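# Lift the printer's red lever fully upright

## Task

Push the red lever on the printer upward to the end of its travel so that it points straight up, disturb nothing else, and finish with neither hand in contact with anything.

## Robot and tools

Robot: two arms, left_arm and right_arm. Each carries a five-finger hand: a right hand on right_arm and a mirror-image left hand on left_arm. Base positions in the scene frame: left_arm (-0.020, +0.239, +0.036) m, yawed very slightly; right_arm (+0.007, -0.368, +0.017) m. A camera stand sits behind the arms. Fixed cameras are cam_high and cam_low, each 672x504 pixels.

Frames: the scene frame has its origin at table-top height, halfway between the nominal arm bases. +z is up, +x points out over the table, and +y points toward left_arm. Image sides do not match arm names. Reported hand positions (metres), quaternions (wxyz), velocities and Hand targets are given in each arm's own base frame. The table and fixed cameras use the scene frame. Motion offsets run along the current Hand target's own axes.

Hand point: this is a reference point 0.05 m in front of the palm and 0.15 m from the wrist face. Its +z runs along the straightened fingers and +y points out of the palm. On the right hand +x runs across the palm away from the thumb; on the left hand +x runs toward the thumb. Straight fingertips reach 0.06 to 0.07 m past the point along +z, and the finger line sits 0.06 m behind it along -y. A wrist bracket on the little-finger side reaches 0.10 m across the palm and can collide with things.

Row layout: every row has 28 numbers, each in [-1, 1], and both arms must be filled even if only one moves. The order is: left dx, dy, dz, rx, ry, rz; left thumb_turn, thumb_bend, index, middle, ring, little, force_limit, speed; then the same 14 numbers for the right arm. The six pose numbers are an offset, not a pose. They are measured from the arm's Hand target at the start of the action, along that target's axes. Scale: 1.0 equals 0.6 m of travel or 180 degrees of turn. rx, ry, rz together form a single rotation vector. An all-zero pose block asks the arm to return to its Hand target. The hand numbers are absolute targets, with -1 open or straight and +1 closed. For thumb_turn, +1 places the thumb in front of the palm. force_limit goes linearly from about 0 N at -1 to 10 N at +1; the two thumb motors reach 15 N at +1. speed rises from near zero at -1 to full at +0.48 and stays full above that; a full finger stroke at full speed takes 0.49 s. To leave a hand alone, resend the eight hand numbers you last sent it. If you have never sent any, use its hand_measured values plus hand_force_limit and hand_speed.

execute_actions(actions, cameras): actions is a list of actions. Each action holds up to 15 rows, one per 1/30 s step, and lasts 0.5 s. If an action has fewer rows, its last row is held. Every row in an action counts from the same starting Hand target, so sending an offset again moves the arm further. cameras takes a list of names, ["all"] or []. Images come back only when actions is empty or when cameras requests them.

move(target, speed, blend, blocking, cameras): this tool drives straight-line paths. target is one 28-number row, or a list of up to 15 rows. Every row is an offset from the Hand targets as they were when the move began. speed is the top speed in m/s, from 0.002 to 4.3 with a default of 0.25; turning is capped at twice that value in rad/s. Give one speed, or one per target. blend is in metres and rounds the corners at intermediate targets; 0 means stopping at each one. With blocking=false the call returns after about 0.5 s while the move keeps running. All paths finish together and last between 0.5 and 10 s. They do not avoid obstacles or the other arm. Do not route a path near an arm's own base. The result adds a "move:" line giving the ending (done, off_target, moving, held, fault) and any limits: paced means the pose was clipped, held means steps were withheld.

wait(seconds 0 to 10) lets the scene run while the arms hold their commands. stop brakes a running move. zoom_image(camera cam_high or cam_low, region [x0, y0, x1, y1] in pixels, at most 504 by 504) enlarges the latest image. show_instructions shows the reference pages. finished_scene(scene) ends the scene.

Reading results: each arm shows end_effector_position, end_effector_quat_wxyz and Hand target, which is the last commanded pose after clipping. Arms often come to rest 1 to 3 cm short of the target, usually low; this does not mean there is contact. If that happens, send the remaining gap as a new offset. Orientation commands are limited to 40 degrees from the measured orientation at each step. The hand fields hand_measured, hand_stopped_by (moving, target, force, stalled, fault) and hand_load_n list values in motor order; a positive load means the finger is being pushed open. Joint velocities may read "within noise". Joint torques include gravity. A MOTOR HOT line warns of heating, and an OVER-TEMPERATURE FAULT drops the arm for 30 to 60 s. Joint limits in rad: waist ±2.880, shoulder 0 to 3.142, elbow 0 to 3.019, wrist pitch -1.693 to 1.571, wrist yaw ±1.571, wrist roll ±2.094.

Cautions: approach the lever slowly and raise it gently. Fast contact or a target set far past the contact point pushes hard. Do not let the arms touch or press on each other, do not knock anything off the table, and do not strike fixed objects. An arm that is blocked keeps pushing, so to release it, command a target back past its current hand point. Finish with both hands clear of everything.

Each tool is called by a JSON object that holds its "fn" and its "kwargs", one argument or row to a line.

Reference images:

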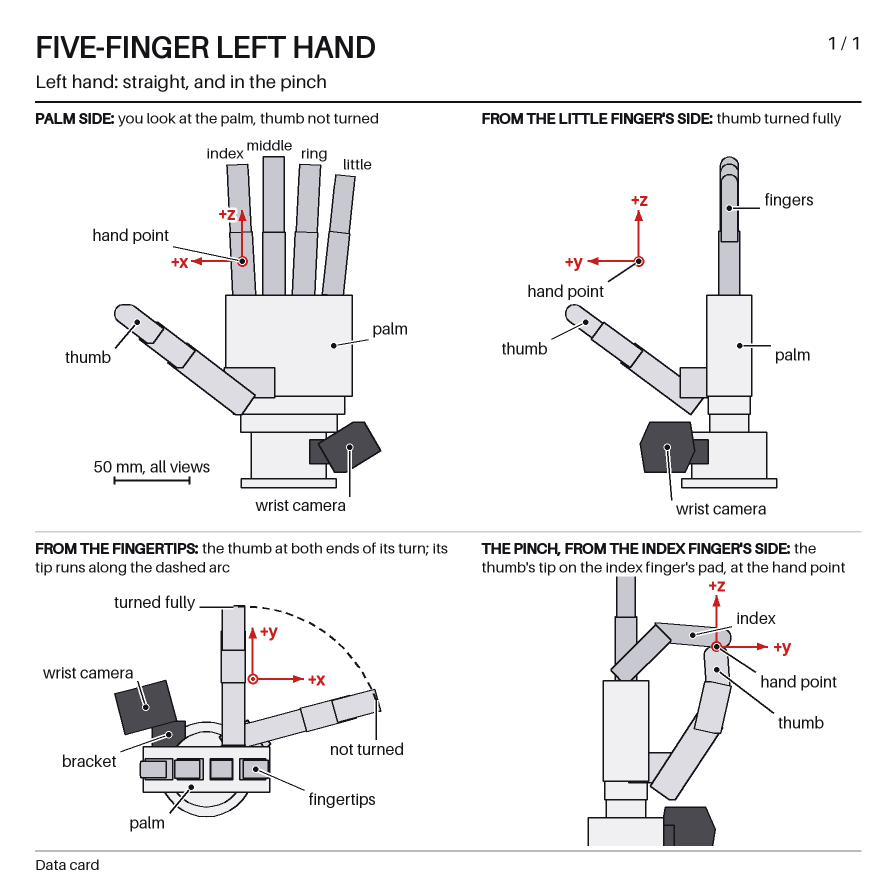

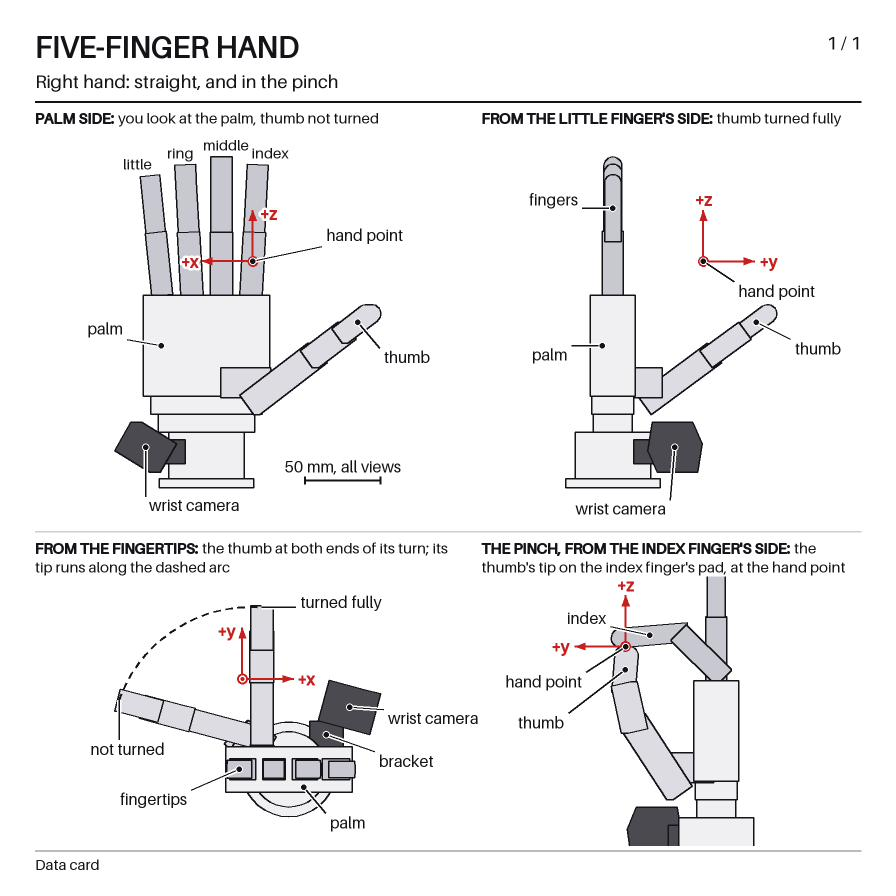

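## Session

{"fn": "execute_actions", "kwargs": {
  "actions": []
}}

Scene clock: 0.00 s.
left_arm: end_effector_position=(+0.0710, -0.2531, +0.1395) hand_measured=(-1.000, -1.000, -1.000, -1.000, -1.000, -1.000) hand_load_n=(+0.0, +0.0, +0.0, +0.0, +0.0, +0.0) hand_stopped_by=(target, target, target, target, target, target) hand_force_limit=0.00 hand_speed=-0.80 end_effector_quat_wxyz=(-0.002, +0.353, +0.935, +0.000) | right_arm: end_effector_position=(+0.5915, -0.1098, +0.1435) hand_measured=(-1.000, -1.000, -1.000, -1.000, -1.000, -1.000) hand_load_n=(+0.0, +0.0, +0.0, +0.0, +0.0, +0.0) hand_stopped_by=(target, target, target, target, target, target) hand_force_limit=0.00 hand_speed=-0.80 end_effector_quat_wxyz=(+0.431, -0.439, +0.788, -0.002)
Joint positions: left_arm=[-1.399 1.221 0.951 -1.303 0.003 0.894] | right_arm=[-0.454 1.761 1.325 -0.517 -0.689 0.328]
Joint velocities: within noise
Joint torques (N m): no reading
Heat: left arm: hottest shoulder 36 °C; right arm: hottest elbow 31 °C.
Hand target: left_arm +0.0719, -0.2647, +0.1491; +0.009, +0.354, +0.935, -0.015 | right_arm +0.6001, -0.1165, +0.1546; +0.440, -0.439, +0.783, -0.012

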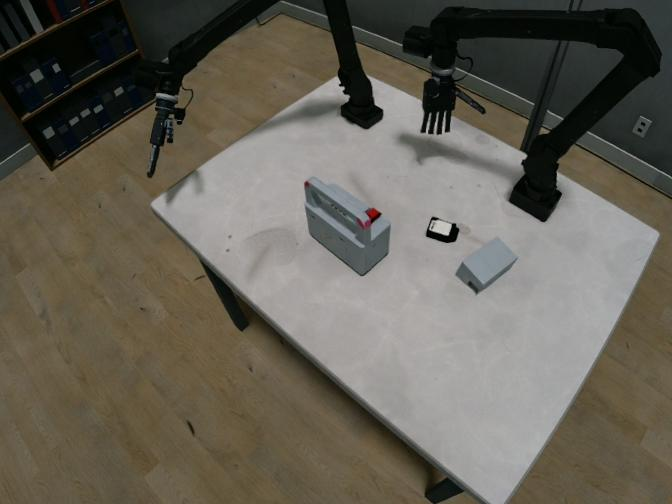

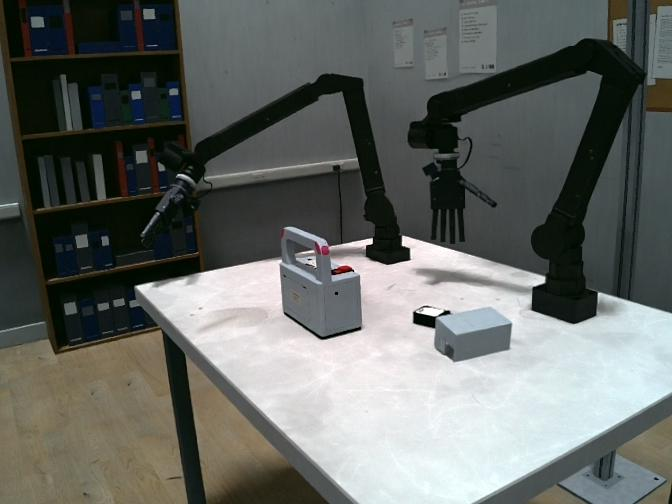

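{"fn": "zoom_image", "kwargs": {
  "camera": "cam_low",
  "region": [270, 215, 380, 345]
}}

{"fn": "zoom_image", "kwargs": {
  "camera": "cam_high",
  "region": [295, 165, 405, 285]
}}

{"fn": "zoom_image", "kwargs": {
  "camera": "cam_low",
  "region": [310, 245, 360, 295]
}}

{"fn": "zoom_image", "kwargs": {
  "camera": "cam_high",
  "region": [350, 190, 400, 240]
}}

Scaled by 3.877 from the camera's 672x504 image, which has a finer 960x720 frame.

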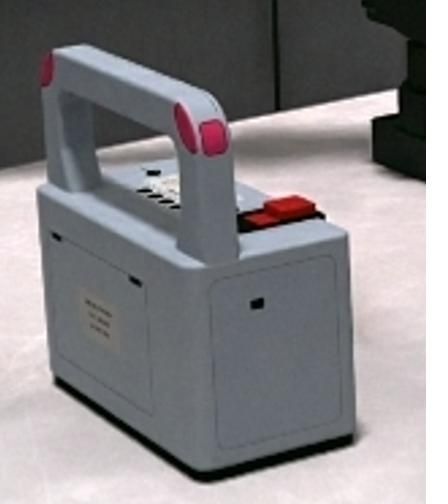

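Scaled by 4.200 from the camera's 672x504 image, which has a finer 960x720 frame.

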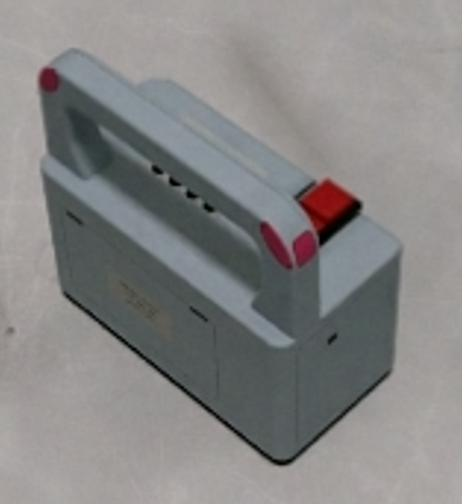

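Scaled by 10.080 from the camera's 672x504 image, which has a finer 960x720 frame.

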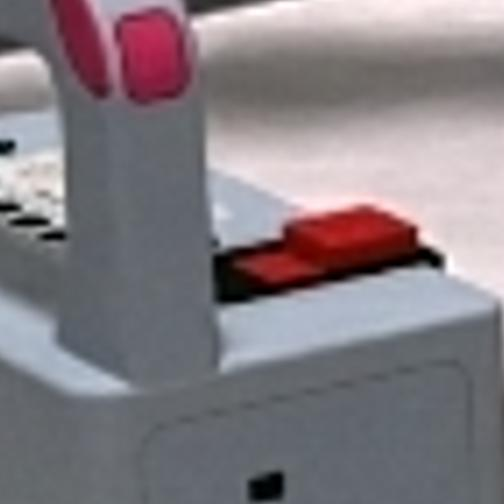

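Scaled by 10.080 from the camera's 672x504 image, which has a finer 960x720 frame.

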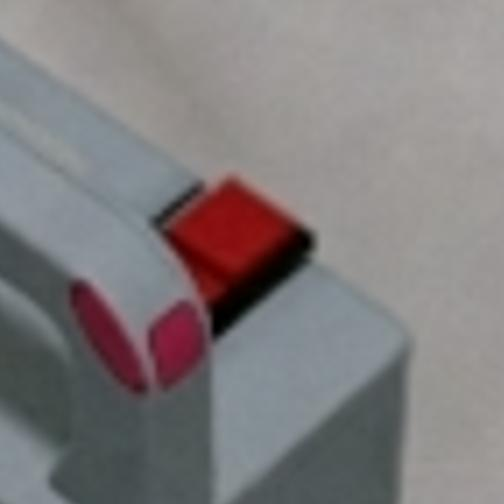

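{"fn": "move", "kwargs": {
  "target": [-0.1893,0.3475,-0.0372,-0.1218,-0.4831,-0.1081, 1, -1, -1, 1, 1, 1, 0, -0.3, 0,0,0,0,0,0, -1,-1,-1,-1,-1,-1, 0, -0.8],
  "speed": 0.3,
  "cameras": ["all"]
}}

{"fn": "zoom_image", "kwargs": {
  "camera": "cam_high",
  "region": [340, 140, 440, 240]
}}

{"fn": "zoom_image", "kwargs": {
  "camera": "cam_low",
  "region": [310, 200, 410, 300]
}}

Scene clock: 7.40 s.
left_arm: end_effector_position=(+0.2928, -0.1841, +0.1644) hand_measured=(+1.000, -1.000, -1.000, +1.000, +1.000, +1.000) hand_load_n=(+0.0, +0.0, +0.0, +0.0, +0.0, +0.0) hand_stopped_by=(target, target, target, target, target, target) hand_force_limit=0.00 hand_speed=-0.30 end_effector_quat_wxyz=(+0.694, +0.097, +0.708, -0.092) | right_arm: end_effector_position=(+0.5915, -0.1098, +0.1435) hand_measured=(-1.000, -1.000, -1.000, -1.000, -1.000, -1.000) hand_load_n=(+0.0, +0.0, +0.0, +0.0, +0.0, +0.0) hand_stopped_by=(target, target, target, target, target, target) hand_force_limit=0.00 hand_speed=-0.80 end_effector_quat_wxyz=(+0.431, -0.439, +0.788, -0.002)
Joint positions: left_arm=[-1.127 1.04 0.177 0.831 -0.859 1.551] | right_arm=[-0.454 1.761 1.325 -0.517 -0.689 0.328]
Joint torques (N m): left_arm=[0.32 -1.85 6.86 3.36 0.12 0.1] | right_arm=[-1.49 -14.33 9.8 1.37 -0.54 0.08]
Heat: left arm: hottest shoulder 36 °C; right arm: hottest elbow 32 °C.
Hand target: left_arm +0.2950, -0.1831, +0.1701; +0.701, +0.093, +0.701, -0.092 | right_arm +0.6001, -0.1165, +0.1546; +0.440, -0.439, +0.783, -0.012
Off the commanded pose: left_arm 0.006 m, 1 deg | right_arm 0.016 m, 2 deg.
move: off_target (right_arm)

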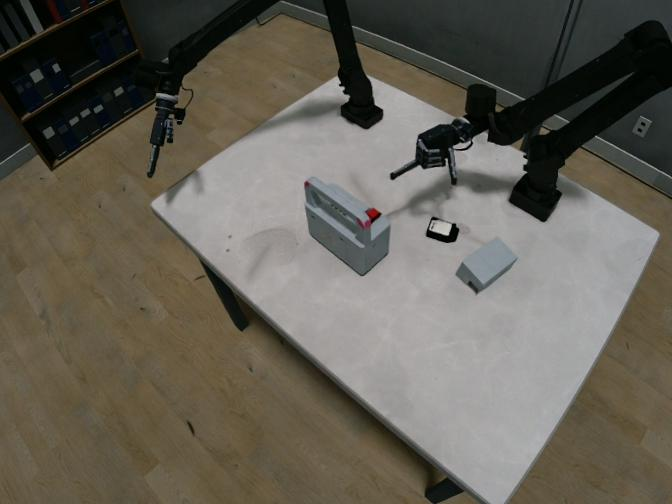

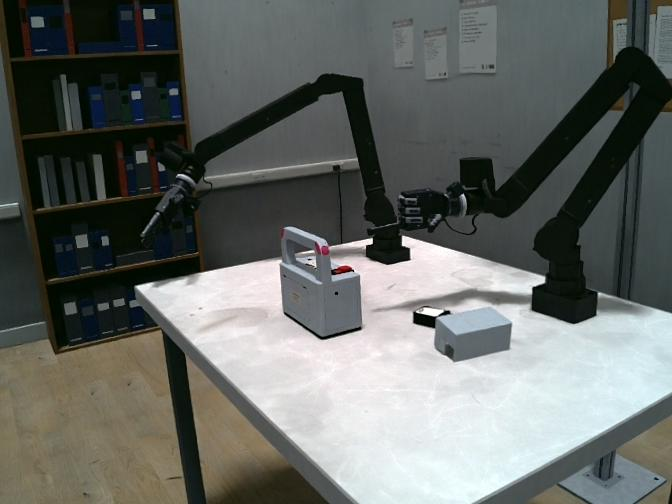

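Scaled by 5.040 from the camera's 672x504 image, which has a finer 960x720 frame.

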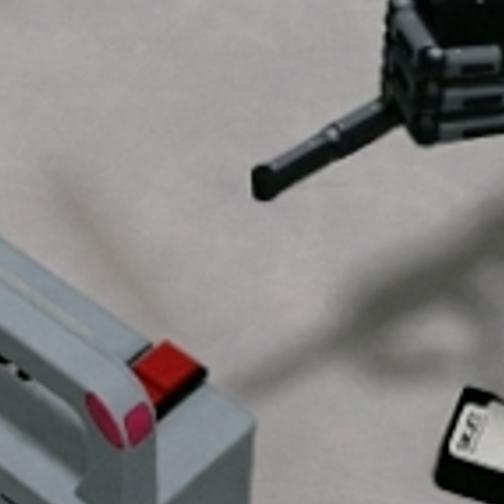

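Scaled by 5.040 from the camera's 672x504 image, which has a finer 960x720 frame.

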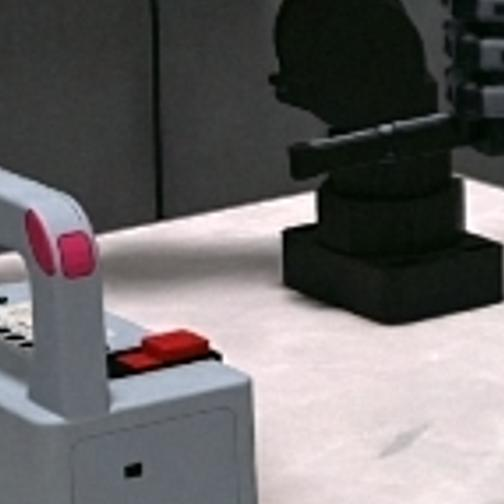

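{"fn": "move", "kwargs": {
  "target": [0.15,0.0148,0.0512,0,0,0, 1, -1, -1, 1, 1, 1, 0, -0.3, 0,0,0,0,0,0, -1,-1,-1,-1,-1,-1, 0, -0.8],
  "speed": 0.15,
  "cameras": ["all"]
}}

{"fn": "zoom_image", "kwargs": {
  "camera": "cam_high",
  "region": [350, 170, 410, 230]
}}

{"fn": "zoom_image", "kwargs": {
  "camera": "cam_low",
  "region": [320, 230, 380, 290]
}}

Scene clock: 9.47 s.
left_arm: end_effector_position=(+0.3196, -0.1785, +0.0692) hand_measured=(+1.000, -1.000, -1.000, +1.000, +1.000, +1.000) hand_load_n=(+0.0, +0.5, +0.0, +0.0, +0.0, +0.0) hand_stopped_by=(target, target, target, target, target, target) hand_force_limit=0.00 hand_speed=-0.30 end_effector_quat_wxyz=(+0.687, +0.104, +0.714, -0.088) | right_arm: end_effector_position=(+0.5915, -0.1098, +0.1435) hand_measured=(-1.000, -1.000, -1.000, -1.000, -1.000, -1.000) hand_load_n=(+0.0, +0.0, +0.0, +0.0, +0.0, +0.0) hand_stopped_by=(target, target, target, target, target, target) hand_force_limit=0.00 hand_speed=-0.80 end_effector_quat_wxyz=(+0.431, -0.439, +0.788, -0.002)
Joint positions: left_arm=[-1.003 1.736 0.15 1.532 -0.73 1.552] | right_arm=[-0.454 1.761 1.325 -0.517 -0.689 0.328]
Joint torques (N m): left_arm=[0.62 -5.54 2.51 3.52 0.09 0.12] | right_arm=[-1.44 -14.33 9.81 1.39 -0.53 0.08]
Heat: left arm: hottest shoulder 36 °C; right arm: hottest elbow 32 °C.
Hand target: left_arm +0.3270, -0.1824, +0.0801; +0.701, +0.093, +0.701, -0.092 | right_arm +0.6001, -0.1165, +0.1546; +0.440, -0.439, +0.783, -0.012
Off the commanded pose: left_arm 0.014 m, 3 deg | right_arm 0.016 m, 2 deg.
move: off_target (left_arm, right_arm)

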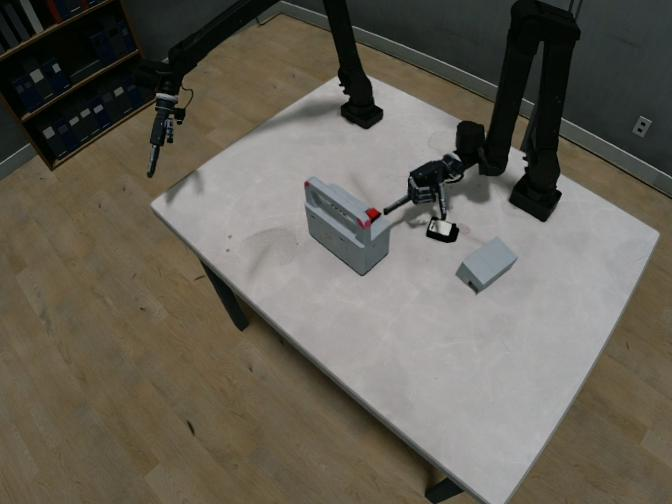

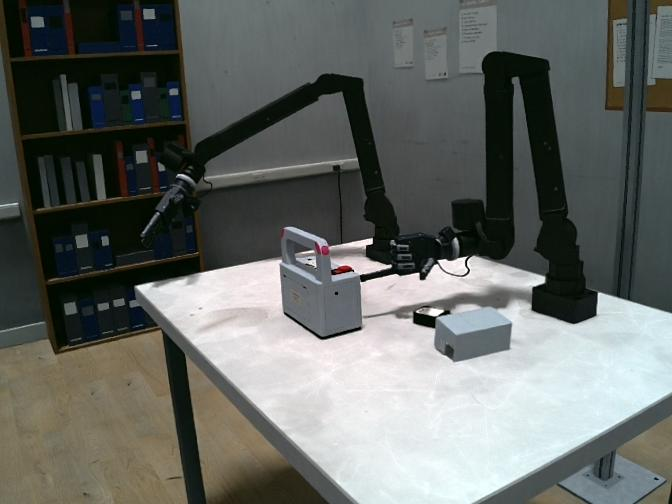

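Scaled by 8.400 from the camera's 672x504 image, which has a finer 960x720 frame.

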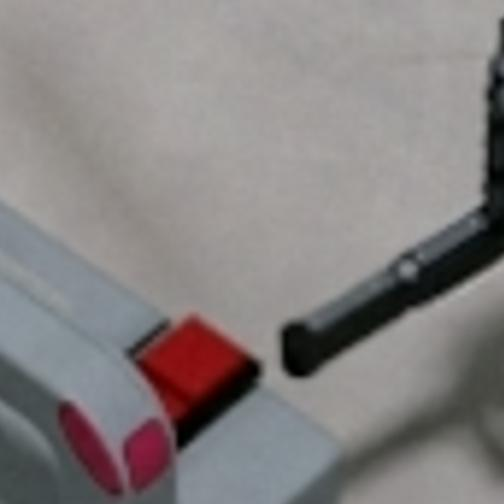

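Scaled by 8.400 from the camera's 672x504 image, which has a finer 960x720 frame.

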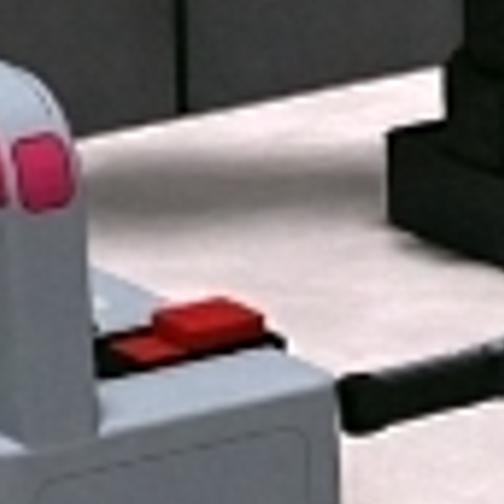

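{"fn": "move", "kwargs": {
  "target": [-0.0033,-0.0018,0.0472,0,0,0, 1, -1, -1, 1, 1, 1, 0, -0.3, 0,0,0,0,0,0, -1,-1,-1,-1,-1,-1, 0, -0.8],
  "speed": 0.06,
  "cameras": ["all"]
}}

{"fn": "zoom_image", "kwargs": {
  "camera": "cam_high",
  "region": [350, 180, 400, 230]
}}

{"fn": "zoom_image", "kwargs": {
  "camera": "cam_low",
  "region": [320, 240, 370, 290]
}}

Scene clock: 16.10 s.
left_arm: end_effector_position=(+0.3458, -0.1886, +0.0762) hand_measured=(+1.000, -1.000, -1.000, +1.000, +1.000, +1.000) hand_load_n=(+0.5, +0.0, +0.0, +0.0, +0.0, +0.0) hand_stopped_by=(target, target, target, target, target, target) hand_force_limit=0.00 hand_speed=-0.30 end_effector_quat_wxyz=(+0.696, +0.093, +0.705, -0.097) | right_arm: end_effector_position=(+0.5915, -0.1098, +0.1435) hand_measured=(-1.000, -1.000, -1.000, -1.000, -1.000, -1.000) hand_load_n=(+0.0, +0.0, +0.0, +0.0, +0.0, +0.0) hand_stopped_by=(target, target, target, target, target, target) hand_force_limit=0.00 hand_speed=-0.80 end_effector_quat_wxyz=(+0.431, -0.439, +0.788, -0.002)
Joint positions: left_arm=[-0.936 1.736 0.208 1.512 -0.666 1.554] | right_arm=[-0.454 1.761 1.325 -0.517 -0.689 0.328]
Joint torques (N m): left_arm=[0.5 -6.42 3.07 1.58 0.11 0.11] | right_arm=[-1.49 -14.33 9.8 1.39 -0.53 0.08]
Heat: left arm: hottest shoulder 36 °C; right arm: hottest elbow 33 °C.
Hand target: left_arm +0.3540, -0.1908, +0.0821; +0.701, +0.093, +0.701, -0.092 | right_arm +0.6001, -0.1165, +0.1546; +0.440, -0.439, +0.783, -0.012
Off the commanded pose: left_arm 0.010 m, 1 deg | right_arm 0.016 m, 2 deg.
move: off_target (right_arm)

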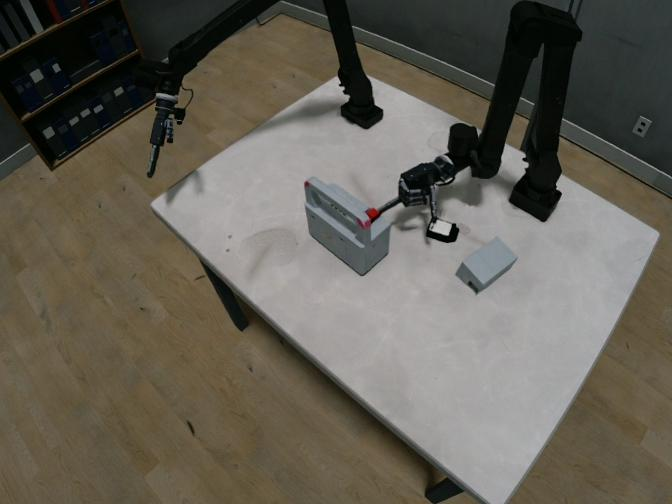

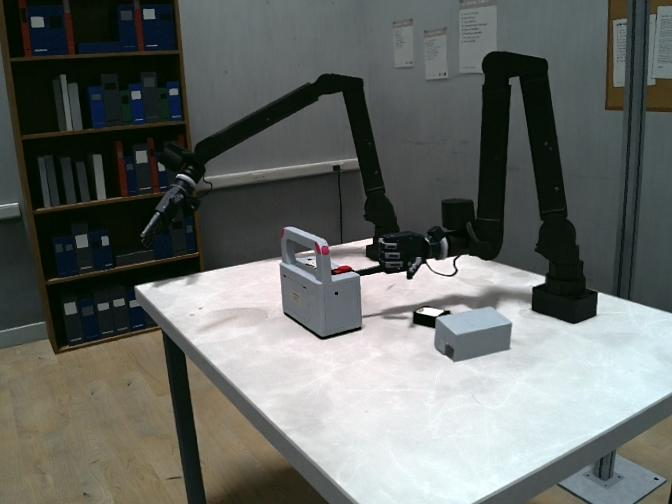

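Scaled by 10.080 from the camera's 672x504 image, which has a finer 960x720 frame.

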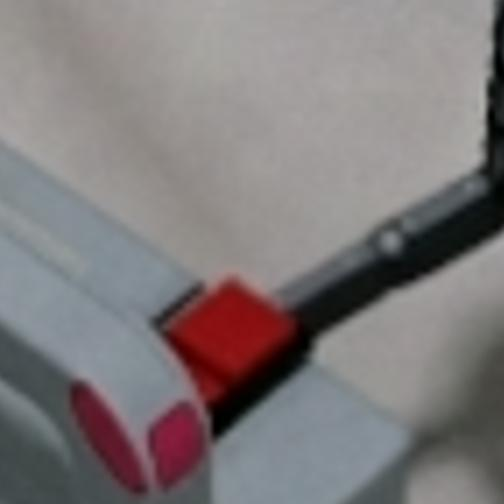

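Scaled by 10.080 from the camera's 672x504 image, which has a finer 960x720 frame.

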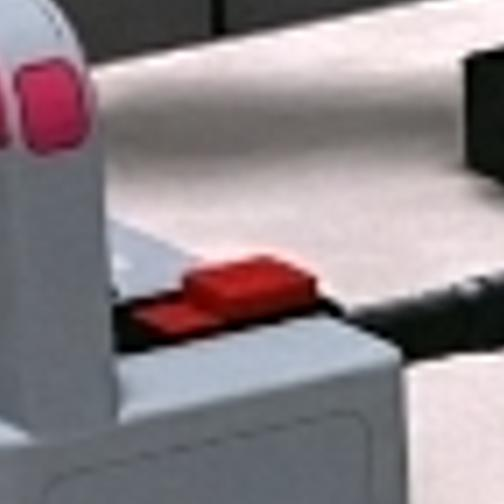

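{"fn": "move", "kwargs": {
  "target": [-0.0533,0.0017,0.0065,0,0,0, 1, -1, -1, 1, 1, 1, 0, -0.3, 0,0,0,0,0,0, -1,-1,-1,-1,-1,-1, 0, -0.8],
  "speed": 0.06,
  "cameras": ["all"]
}}

{"fn": "zoom_image", "kwargs": {
  "camera": "cam_high",
  "region": [350, 180, 400, 230]
}}

{"fn": "zoom_image", "kwargs": {
  "camera": "cam_low",
  "region": [320, 240, 370, 290]
}}

Scene clock: 17.60 s.
left_arm: end_effector_position=(+0.3477, -0.1895, +0.1044) hand_measured=(+1.000, -1.000, -1.000, +1.000, +1.000, +1.000) hand_load_n=(+0.5, +0.0, +0.0, +0.0, +0.0, +0.0) hand_stopped_by=(target, target, target, target, target, target) hand_force_limit=0.00 hand_speed=-0.30 end_effector_quat_wxyz=(+0.694, +0.099, +0.707, -0.097) | right_arm: end_effector_position=(+0.5915, -0.1098, +0.1435) hand_measured=(-1.000, -1.000, -1.000, -1.000, -1.000, -1.000) hand_load_n=(+0.0, +0.0, +0.0, +0.0, -0.5, +0.0) hand_stopped_by=(target, target, target, target, target, target) hand_force_limit=0.00 hand_speed=-0.80 end_effector_quat_wxyz=(+0.431, -0.439, +0.788, -0.002)
Joint positions: left_arm=[-0.928 1.535 0.208 1.303 -0.651 1.557] | right_arm=[-0.454 1.761 1.325 -0.517 -0.689 0.328]
Joint torques (N m): left_arm=[1.14 -5.95 5.23 1.61 0.1 0.09] | right_arm=[-1.44 -14.33 9.8 1.37 -0.53 0.08]
Heat: left arm: hottest shoulder 36 °C; right arm: hottest elbow 33 °C.
Hand target: left_arm +0.3581, -0.1909, +0.1141; +0.701, +0.093, +0.701, -0.092 | right_arm +0.6001, -0.1165, +0.1546; +0.440, -0.439, +0.783, -0.012
Off the commanded pose: left_arm 0.014 m, 1 deg | right_arm 0.016 m, 2 deg.
move: off_target (left_arm, right_arm)

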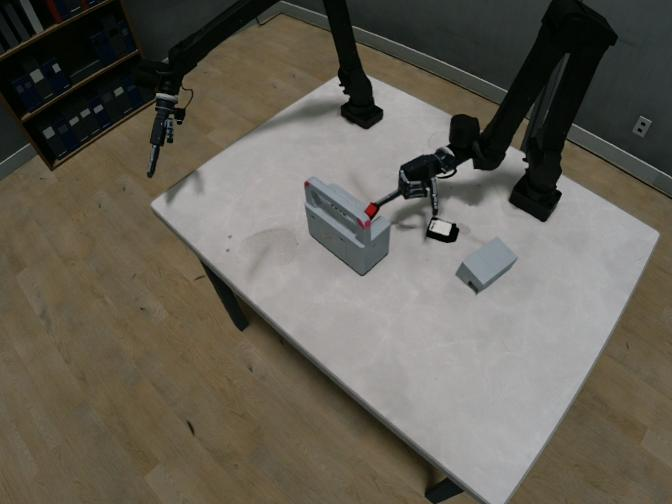

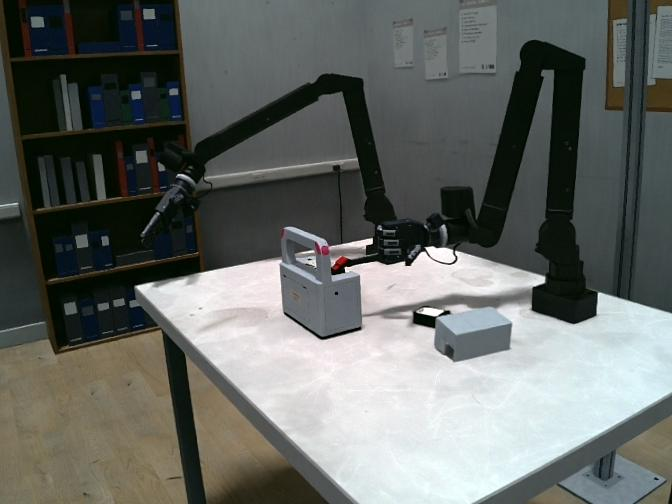

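Scaled by 10.080 from the camera's 672x504 image, which has a finer 960x720 frame.

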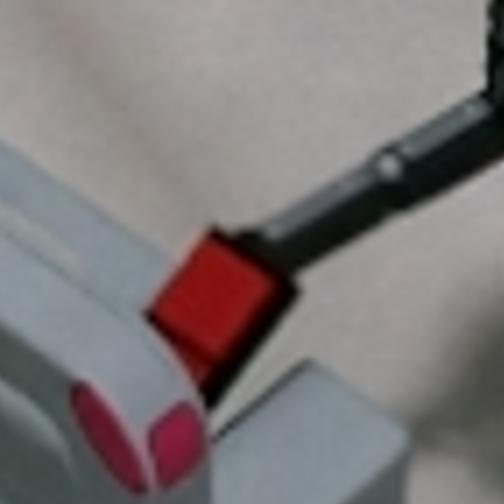

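Scaled by 10.080 from the camera's 672x504 image, which has a finer 960x720 frame.

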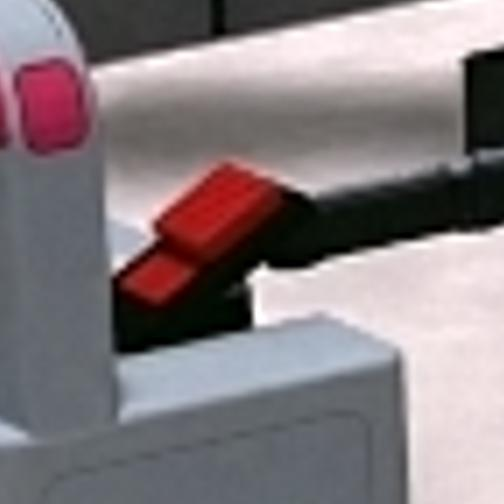

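{"fn": "move", "kwargs": {
  "target": [-0.0333,0.0073,0.029,0,0,0, 1, -1, -1, 1, 1, 1, 0, -0.3, 0,0,0,0,0,0, -1,-1,-1,-1,-1,-1, 0, -0.8],
  "speed": 0.06,
  "cameras": ["all"]
}}

{"fn": "zoom_image", "kwargs": {
  "camera": "cam_high",
  "region": [350, 180, 400, 230]
}}

{"fn": "zoom_image", "kwargs": {
  "camera": "cam_low",
  "region": [320, 240, 370, 290]
}}

Scene clock: 18.97 s.
left_arm: end_effector_position=(+0.3620, -0.1894, +0.1190) hand_measured=(+1.000, -1.000, -1.000, +1.000, +1.000, +1.000) hand_load_n=(+0.0, +0.0, +0.0, +0.0, +0.0, +0.0) hand_stopped_by=(target, target, target, target, target, target) hand_force_limit=0.00 hand_speed=-0.30 end_effector_quat_wxyz=(+0.690, +0.105, +0.710, -0.097) | right_arm: end_effector_position=(+0.5915, -0.1098, +0.1435) hand_measured=(-1.000, -1.000, -1.000, -1.000, -1.000, -1.000) hand_load_n=(+0.0, +0.0, +0.0, +0.0, +0.0, +0.0) hand_stopped_by=(target, target, target, target, target, target) hand_force_limit=0.00 hand_speed=-0.80 end_effector_quat_wxyz=(+0.431, -0.439, +0.788, -0.002)
Joint positions: left_arm=[-0.877 1.44 0.234 1.17 -0.591 1.557] | right_arm=[-0.454 1.761 1.325 -0.517 -0.689 0.328]
Joint torques (N m): left_arm=[1.08 -5.6 7.19 1.58 0.04 0.09] | right_arm=[-1.44 -14.27 9.8 1.37 -0.53 0.08]
Heat: left arm: hottest shoulder 36 °C; right arm: hottest elbow 33 °C.
Hand target: left_arm +0.3760, -0.1911, +0.1341; +0.701, +0.093, +0.701, -0.092 | right_arm +0.6001, -0.1165, +0.1546; +0.440, -0.439, +0.783, -0.012
Off the commanded pose: left_arm 0.021 m, 2 deg | right_arm 0.016 m, 2 deg.
move: off_target (left_arm, right_arm)

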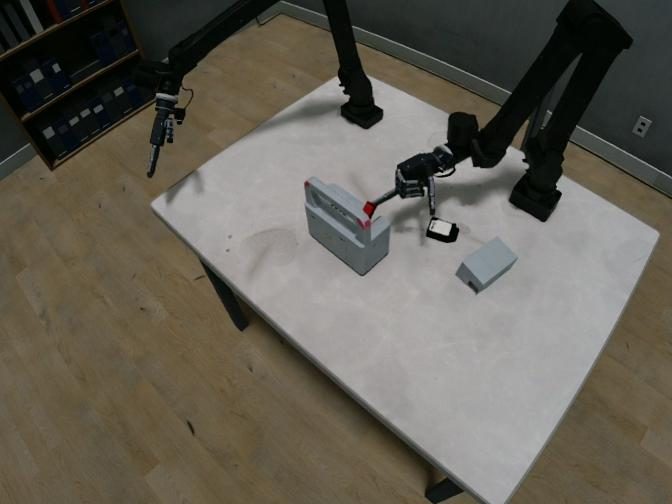

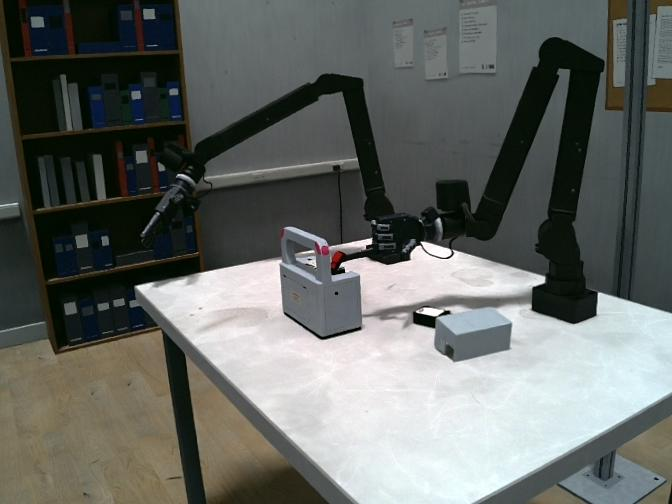

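Scaled by 10.080 from the camera's 672x504 image, which has a finer 960x720 frame.

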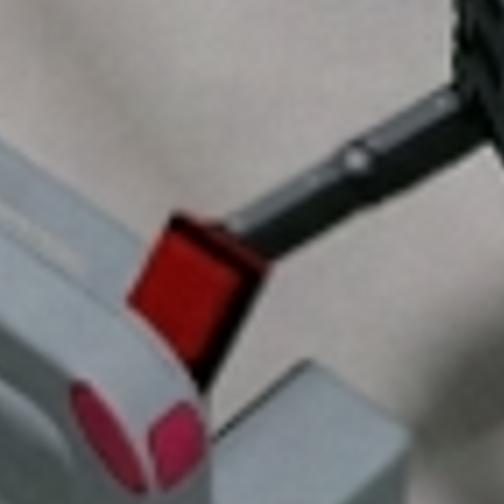

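Scaled by 10.080 from the camera's 672x504 image, which has a finer 960x720 frame.

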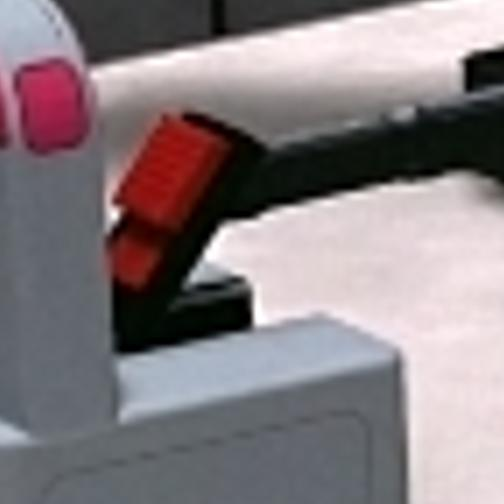

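{"fn": "move", "kwargs": {
  "target": [-0.01,0.0083,0.034,0,0,0, 1, -1, -1, 1, 1, 1, 0, -0.3, 0,0,0,0,0,0, -1,-1,-1,-1,-1,-1, 0, -0.8],
  "speed": 0.06,
  "cameras": ["all"]
}}

{"fn": "zoom_image", "kwargs": {
  "camera": "cam_high",
  "region": [350, 180, 400, 230]
}}

{"fn": "zoom_image", "kwargs": {
  "camera": "cam_low",
  "region": [310, 240, 360, 290]
}}

Scene clock: 20.27 s.
left_arm: end_effector_position=(+0.3820, -0.1907, +0.1247) hand_measured=(+1.000, -1.000, -1.000, +1.000, +1.000, +1.000) hand_load_n=(+0.5, +0.0, +0.0, +0.0, +0.0, +0.0) hand_stopped_by=(target, target, target, target, target, target) hand_force_limit=0.00 hand_speed=-0.30 end_effector_quat_wxyz=(+0.690, +0.104, +0.710, -0.098) | right_arm: end_effector_position=(+0.5915, -0.1098, +0.1435) hand_measured=(-1.000, -1.000, -1.000, -1.000, -1.000, -1.000) hand_load_n=(+0.0, +0.0, +0.0, +0.0, +0.0, +0.0) hand_stopped_by=(target, target, target, target, target, target) hand_force_limit=0.00 hand_speed=-0.80 end_effector_quat_wxyz=(+0.431, -0.439, +0.788, -0.002)
Joint positions: left_arm=[-0.822 1.44 0.274 1.132 -0.536 1.557] | right_arm=[-0.454 1.761 1.325 -0.517 -0.689 0.328]
Joint torques (N m): left_arm=[0.85 -5.71 7.72 1.7 0.03 0.08] | right_arm=[-1.44 -14.33 9.81 1.39 -0.53 0.08]
Heat: left arm: hottest shoulder 36 °C; right arm: hottest elbow 33 °C.
Hand target: left_arm +0.3970, -0.1916, +0.1401; +0.701, +0.093, +0.701, -0.092 | right_arm +0.6001, -0.1165, +0.1546; +0.440, -0.439, +0.783, -0.012
Off the commanded pose: left_arm 0.021 m, 2 deg | right_arm 0.016 m, 2 deg.
move: off_target (left_arm, right_arm)

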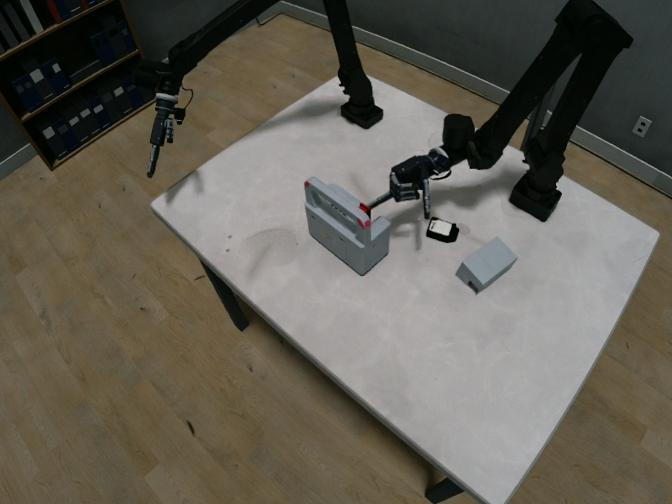

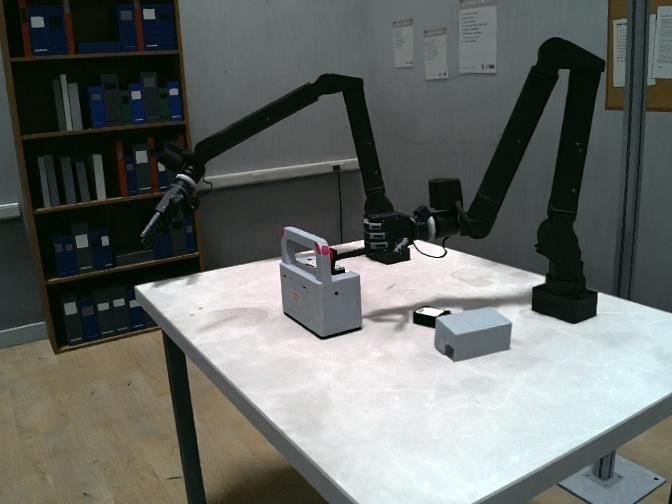

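Scaled by 10.080 from the camera's 672x504 image, which has a finer 960x720 frame.

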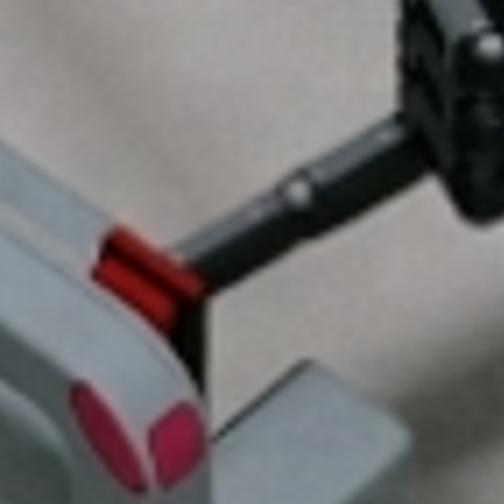

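Scaled by 10.080 from the camera's 672x504 image, which has a finer 960x720 frame.

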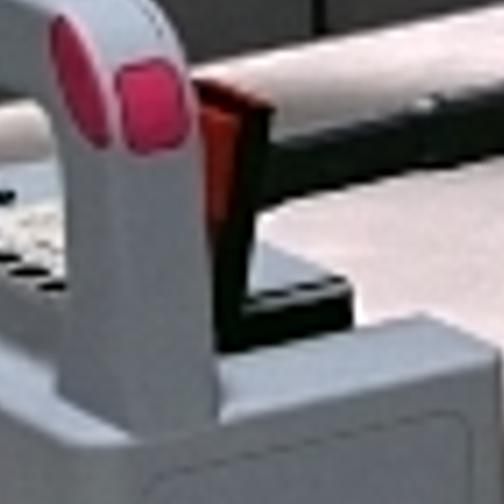

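{"fn": "move", "kwargs": {
  "target": [-0.004,0.0045,0.0195,0,0,0, 1, -1, -1, 1, 1, 1, 0, -0.3, 0,0,0,0,0,0, -1,-1,-1,-1,-1,-1, 0, -0.8],
  "speed": 0.06,
  "cameras": ["all"]
}}

{"fn": "zoom_image", "kwargs": {
  "camera": "cam_high",
  "region": [350, 180, 400, 230]
}}

{"fn": "zoom_image", "kwargs": {
  "camera": "cam_low",
  "region": [310, 240, 360, 290]
}}

Scene clock: 21.47 s.
left_arm: end_effector_position=(+0.3922, -0.1910, +0.1280) hand_measured=(+1.000, -1.000, -1.000, +1.000, +1.000, +1.000) hand_load_n=(+0.5, +0.0, +0.0, +0.0, +0.0, +0.0) hand_stopped_by=(target, target, target, target, target, target) hand_force_limit=0.00 hand_speed=-0.30 end_effector_quat_wxyz=(+0.690, +0.104, +0.710, -0.099) | right_arm: end_effector_position=(+0.5915, -0.1098, +0.1435) hand_measured=(-1.000, -1.000, -1.000, -1.000, -1.000, -1.000) hand_load_n=(-0.5, +0.0, +0.0, +0.0, +0.0, +0.0) hand_stopped_by=(target, target, target, target, target, target) hand_force_limit=0.00 hand_speed=-0.80 end_effector_quat_wxyz=(+0.431, -0.439, +0.788, -0.002)
Joint positions: left_arm=[-0.794 1.44 0.294 1.113 -0.506 1.557] | right_arm=[-0.454 1.761 1.325 -0.517 -0.689 0.328]
Joint torques (N m): left_arm=[1.08 -5.13 8.24 1.85 0.02 0.07] | right_arm=[-1.44 -14.33 9.8 1.39 -0.53 0.08]
Heat: left arm: hottest shoulder 36 °C; right arm: hottest elbow 33 °C.
Hand target: left_arm +0.4090, -0.1921, +0.1425; +0.701, +0.093, +0.701, -0.092 | right_arm +0.6001, -0.1165, +0.1546; +0.440, -0.439, +0.783, -0.012
Off the commanded pose: left_arm 0.022 m, 2 deg | right_arm 0.016 m, 2 deg.
move: off_target (left_arm, right_arm)

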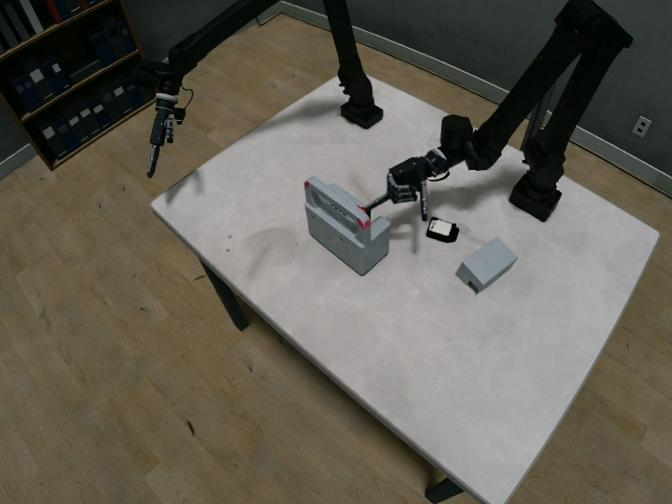

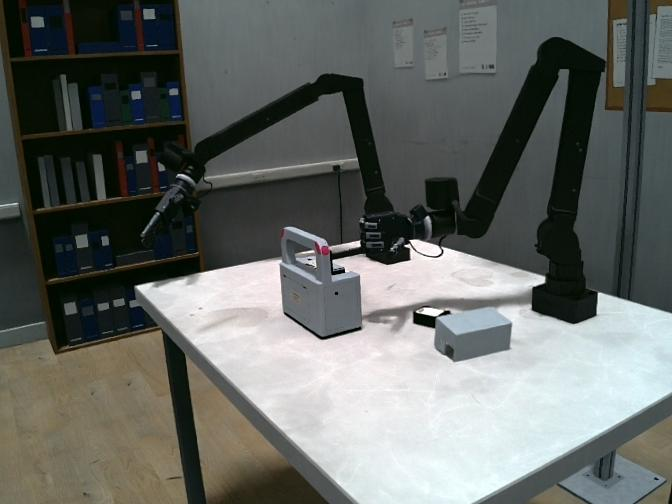

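Scaled by 10.080 from the camera's 672x504 image, which has a finer 960x720 frame.

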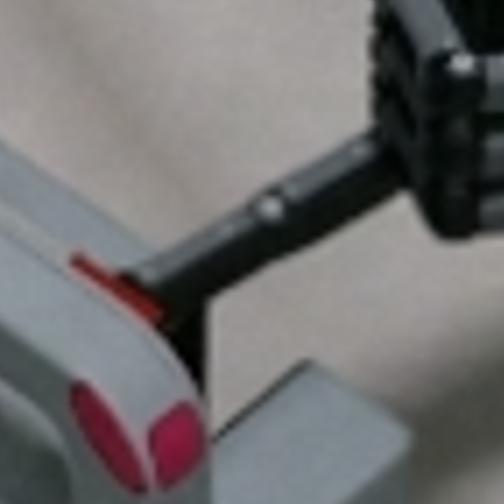

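Scaled by 10.080 from the camera's 672x504 image, which has a finer 960x720 frame.

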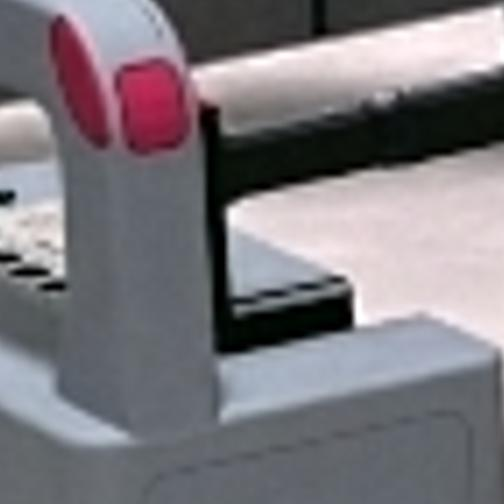

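{"fn": "move", "kwargs": {
  "target": [-0.002,0.003,0.013,0,0,0, 1, -1, -1, 1, 1, 1, 0, -0.3, 0,0,0,0,0,0, -1,-1,-1,-1,-1,-1, 0, -0.8],
  "speed": 0.05,
  "cameras": ["all"]
}}

{"fn": "zoom_image", "kwargs": {
  "camera": "cam_high",
  "region": [350, 180, 400, 230]
}}

{"fn": "zoom_image", "kwargs": {
  "camera": "cam_low",
  "region": [310, 240, 360, 290]
}}

Scene clock: 22.80 s.
left_arm: end_effector_position=(+0.3979, -0.1915, +0.1288) hand_measured=(+1.000, -1.000, -1.000, +1.000, +1.000, +1.000) hand_load_n=(+0.5, +0.0, +0.0, +0.0, +0.0, +0.0) hand_stopped_by=(target, target, target, target, target, target) hand_force_limit=0.00 hand_speed=-0.30 end_effector_quat_wxyz=(+0.689, +0.104, +0.710, -0.100) | right_arm: end_effector_position=(+0.5915, -0.1098, +0.1435) hand_measured=(-1.000, -1.000, -1.000, -1.000, -1.000, -1.000) hand_load_n=(+0.0, +0.0, +0.0, +0.0, +0.0, +0.0) hand_stopped_by=(target, target, target, target, target, target) hand_force_limit=0.00 hand_speed=-0.80 end_effector_quat_wxyz=(+0.431, -0.439, +0.788, -0.002)
Joint positions: left_arm=[-0.779 1.445 0.305 1.107 -0.488 1.557] | right_arm=[-0.454 1.761 1.325 -0.517 -0.689 0.328]
Joint torques (N m): left_arm=[1.49 -5.25 8.72 1.72 0.05 0.08] | right_arm=[-1.44 -14.27 9.8 1.37 -0.53 0.08]
Heat: left arm: hottest shoulder 36 °C; right arm: hottest elbow 33 °C.
Hand target: left_arm +0.4170, -0.1923, +0.1437; +0.701, +0.093, +0.701, -0.092 | right_arm +0.6001, -0.1165, +0.1546; +0.440, -0.439, +0.783, -0.012
Off the commanded pose: left_arm 0.024 m, 2 deg | right_arm 0.016 m, 2 deg.
move: off_target (left_arm, right_arm)

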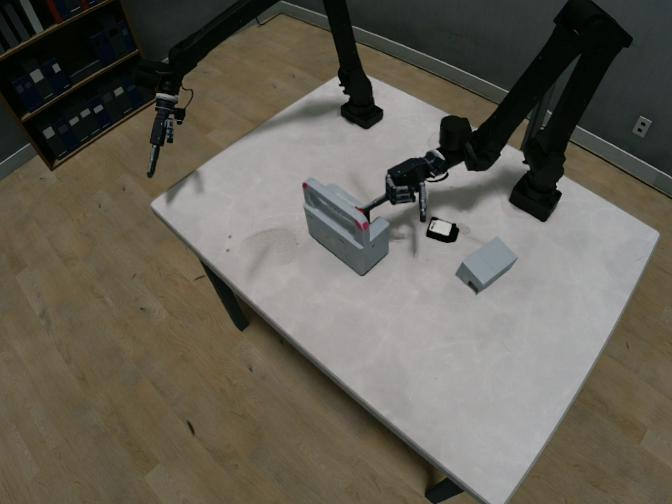

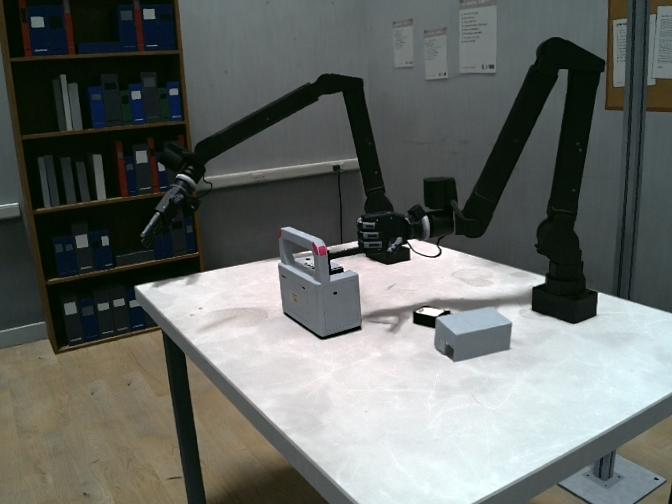

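Scaled by 10.080 from the camera's 672x504 image, which has a finer 960x720 frame.

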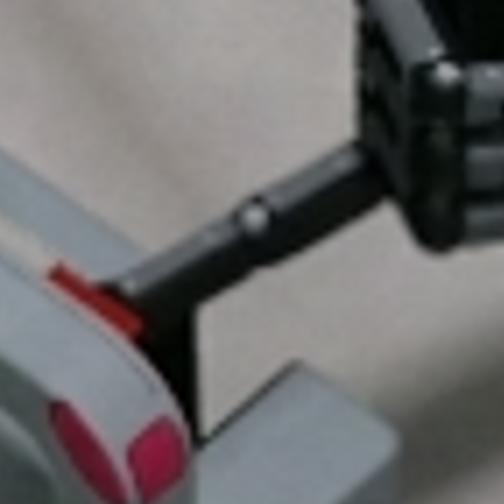

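Scaled by 10.080 from the camera's 672x504 image, which has a finer 960x720 frame.

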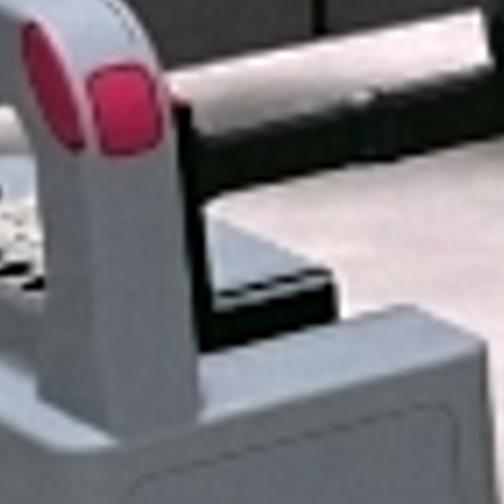

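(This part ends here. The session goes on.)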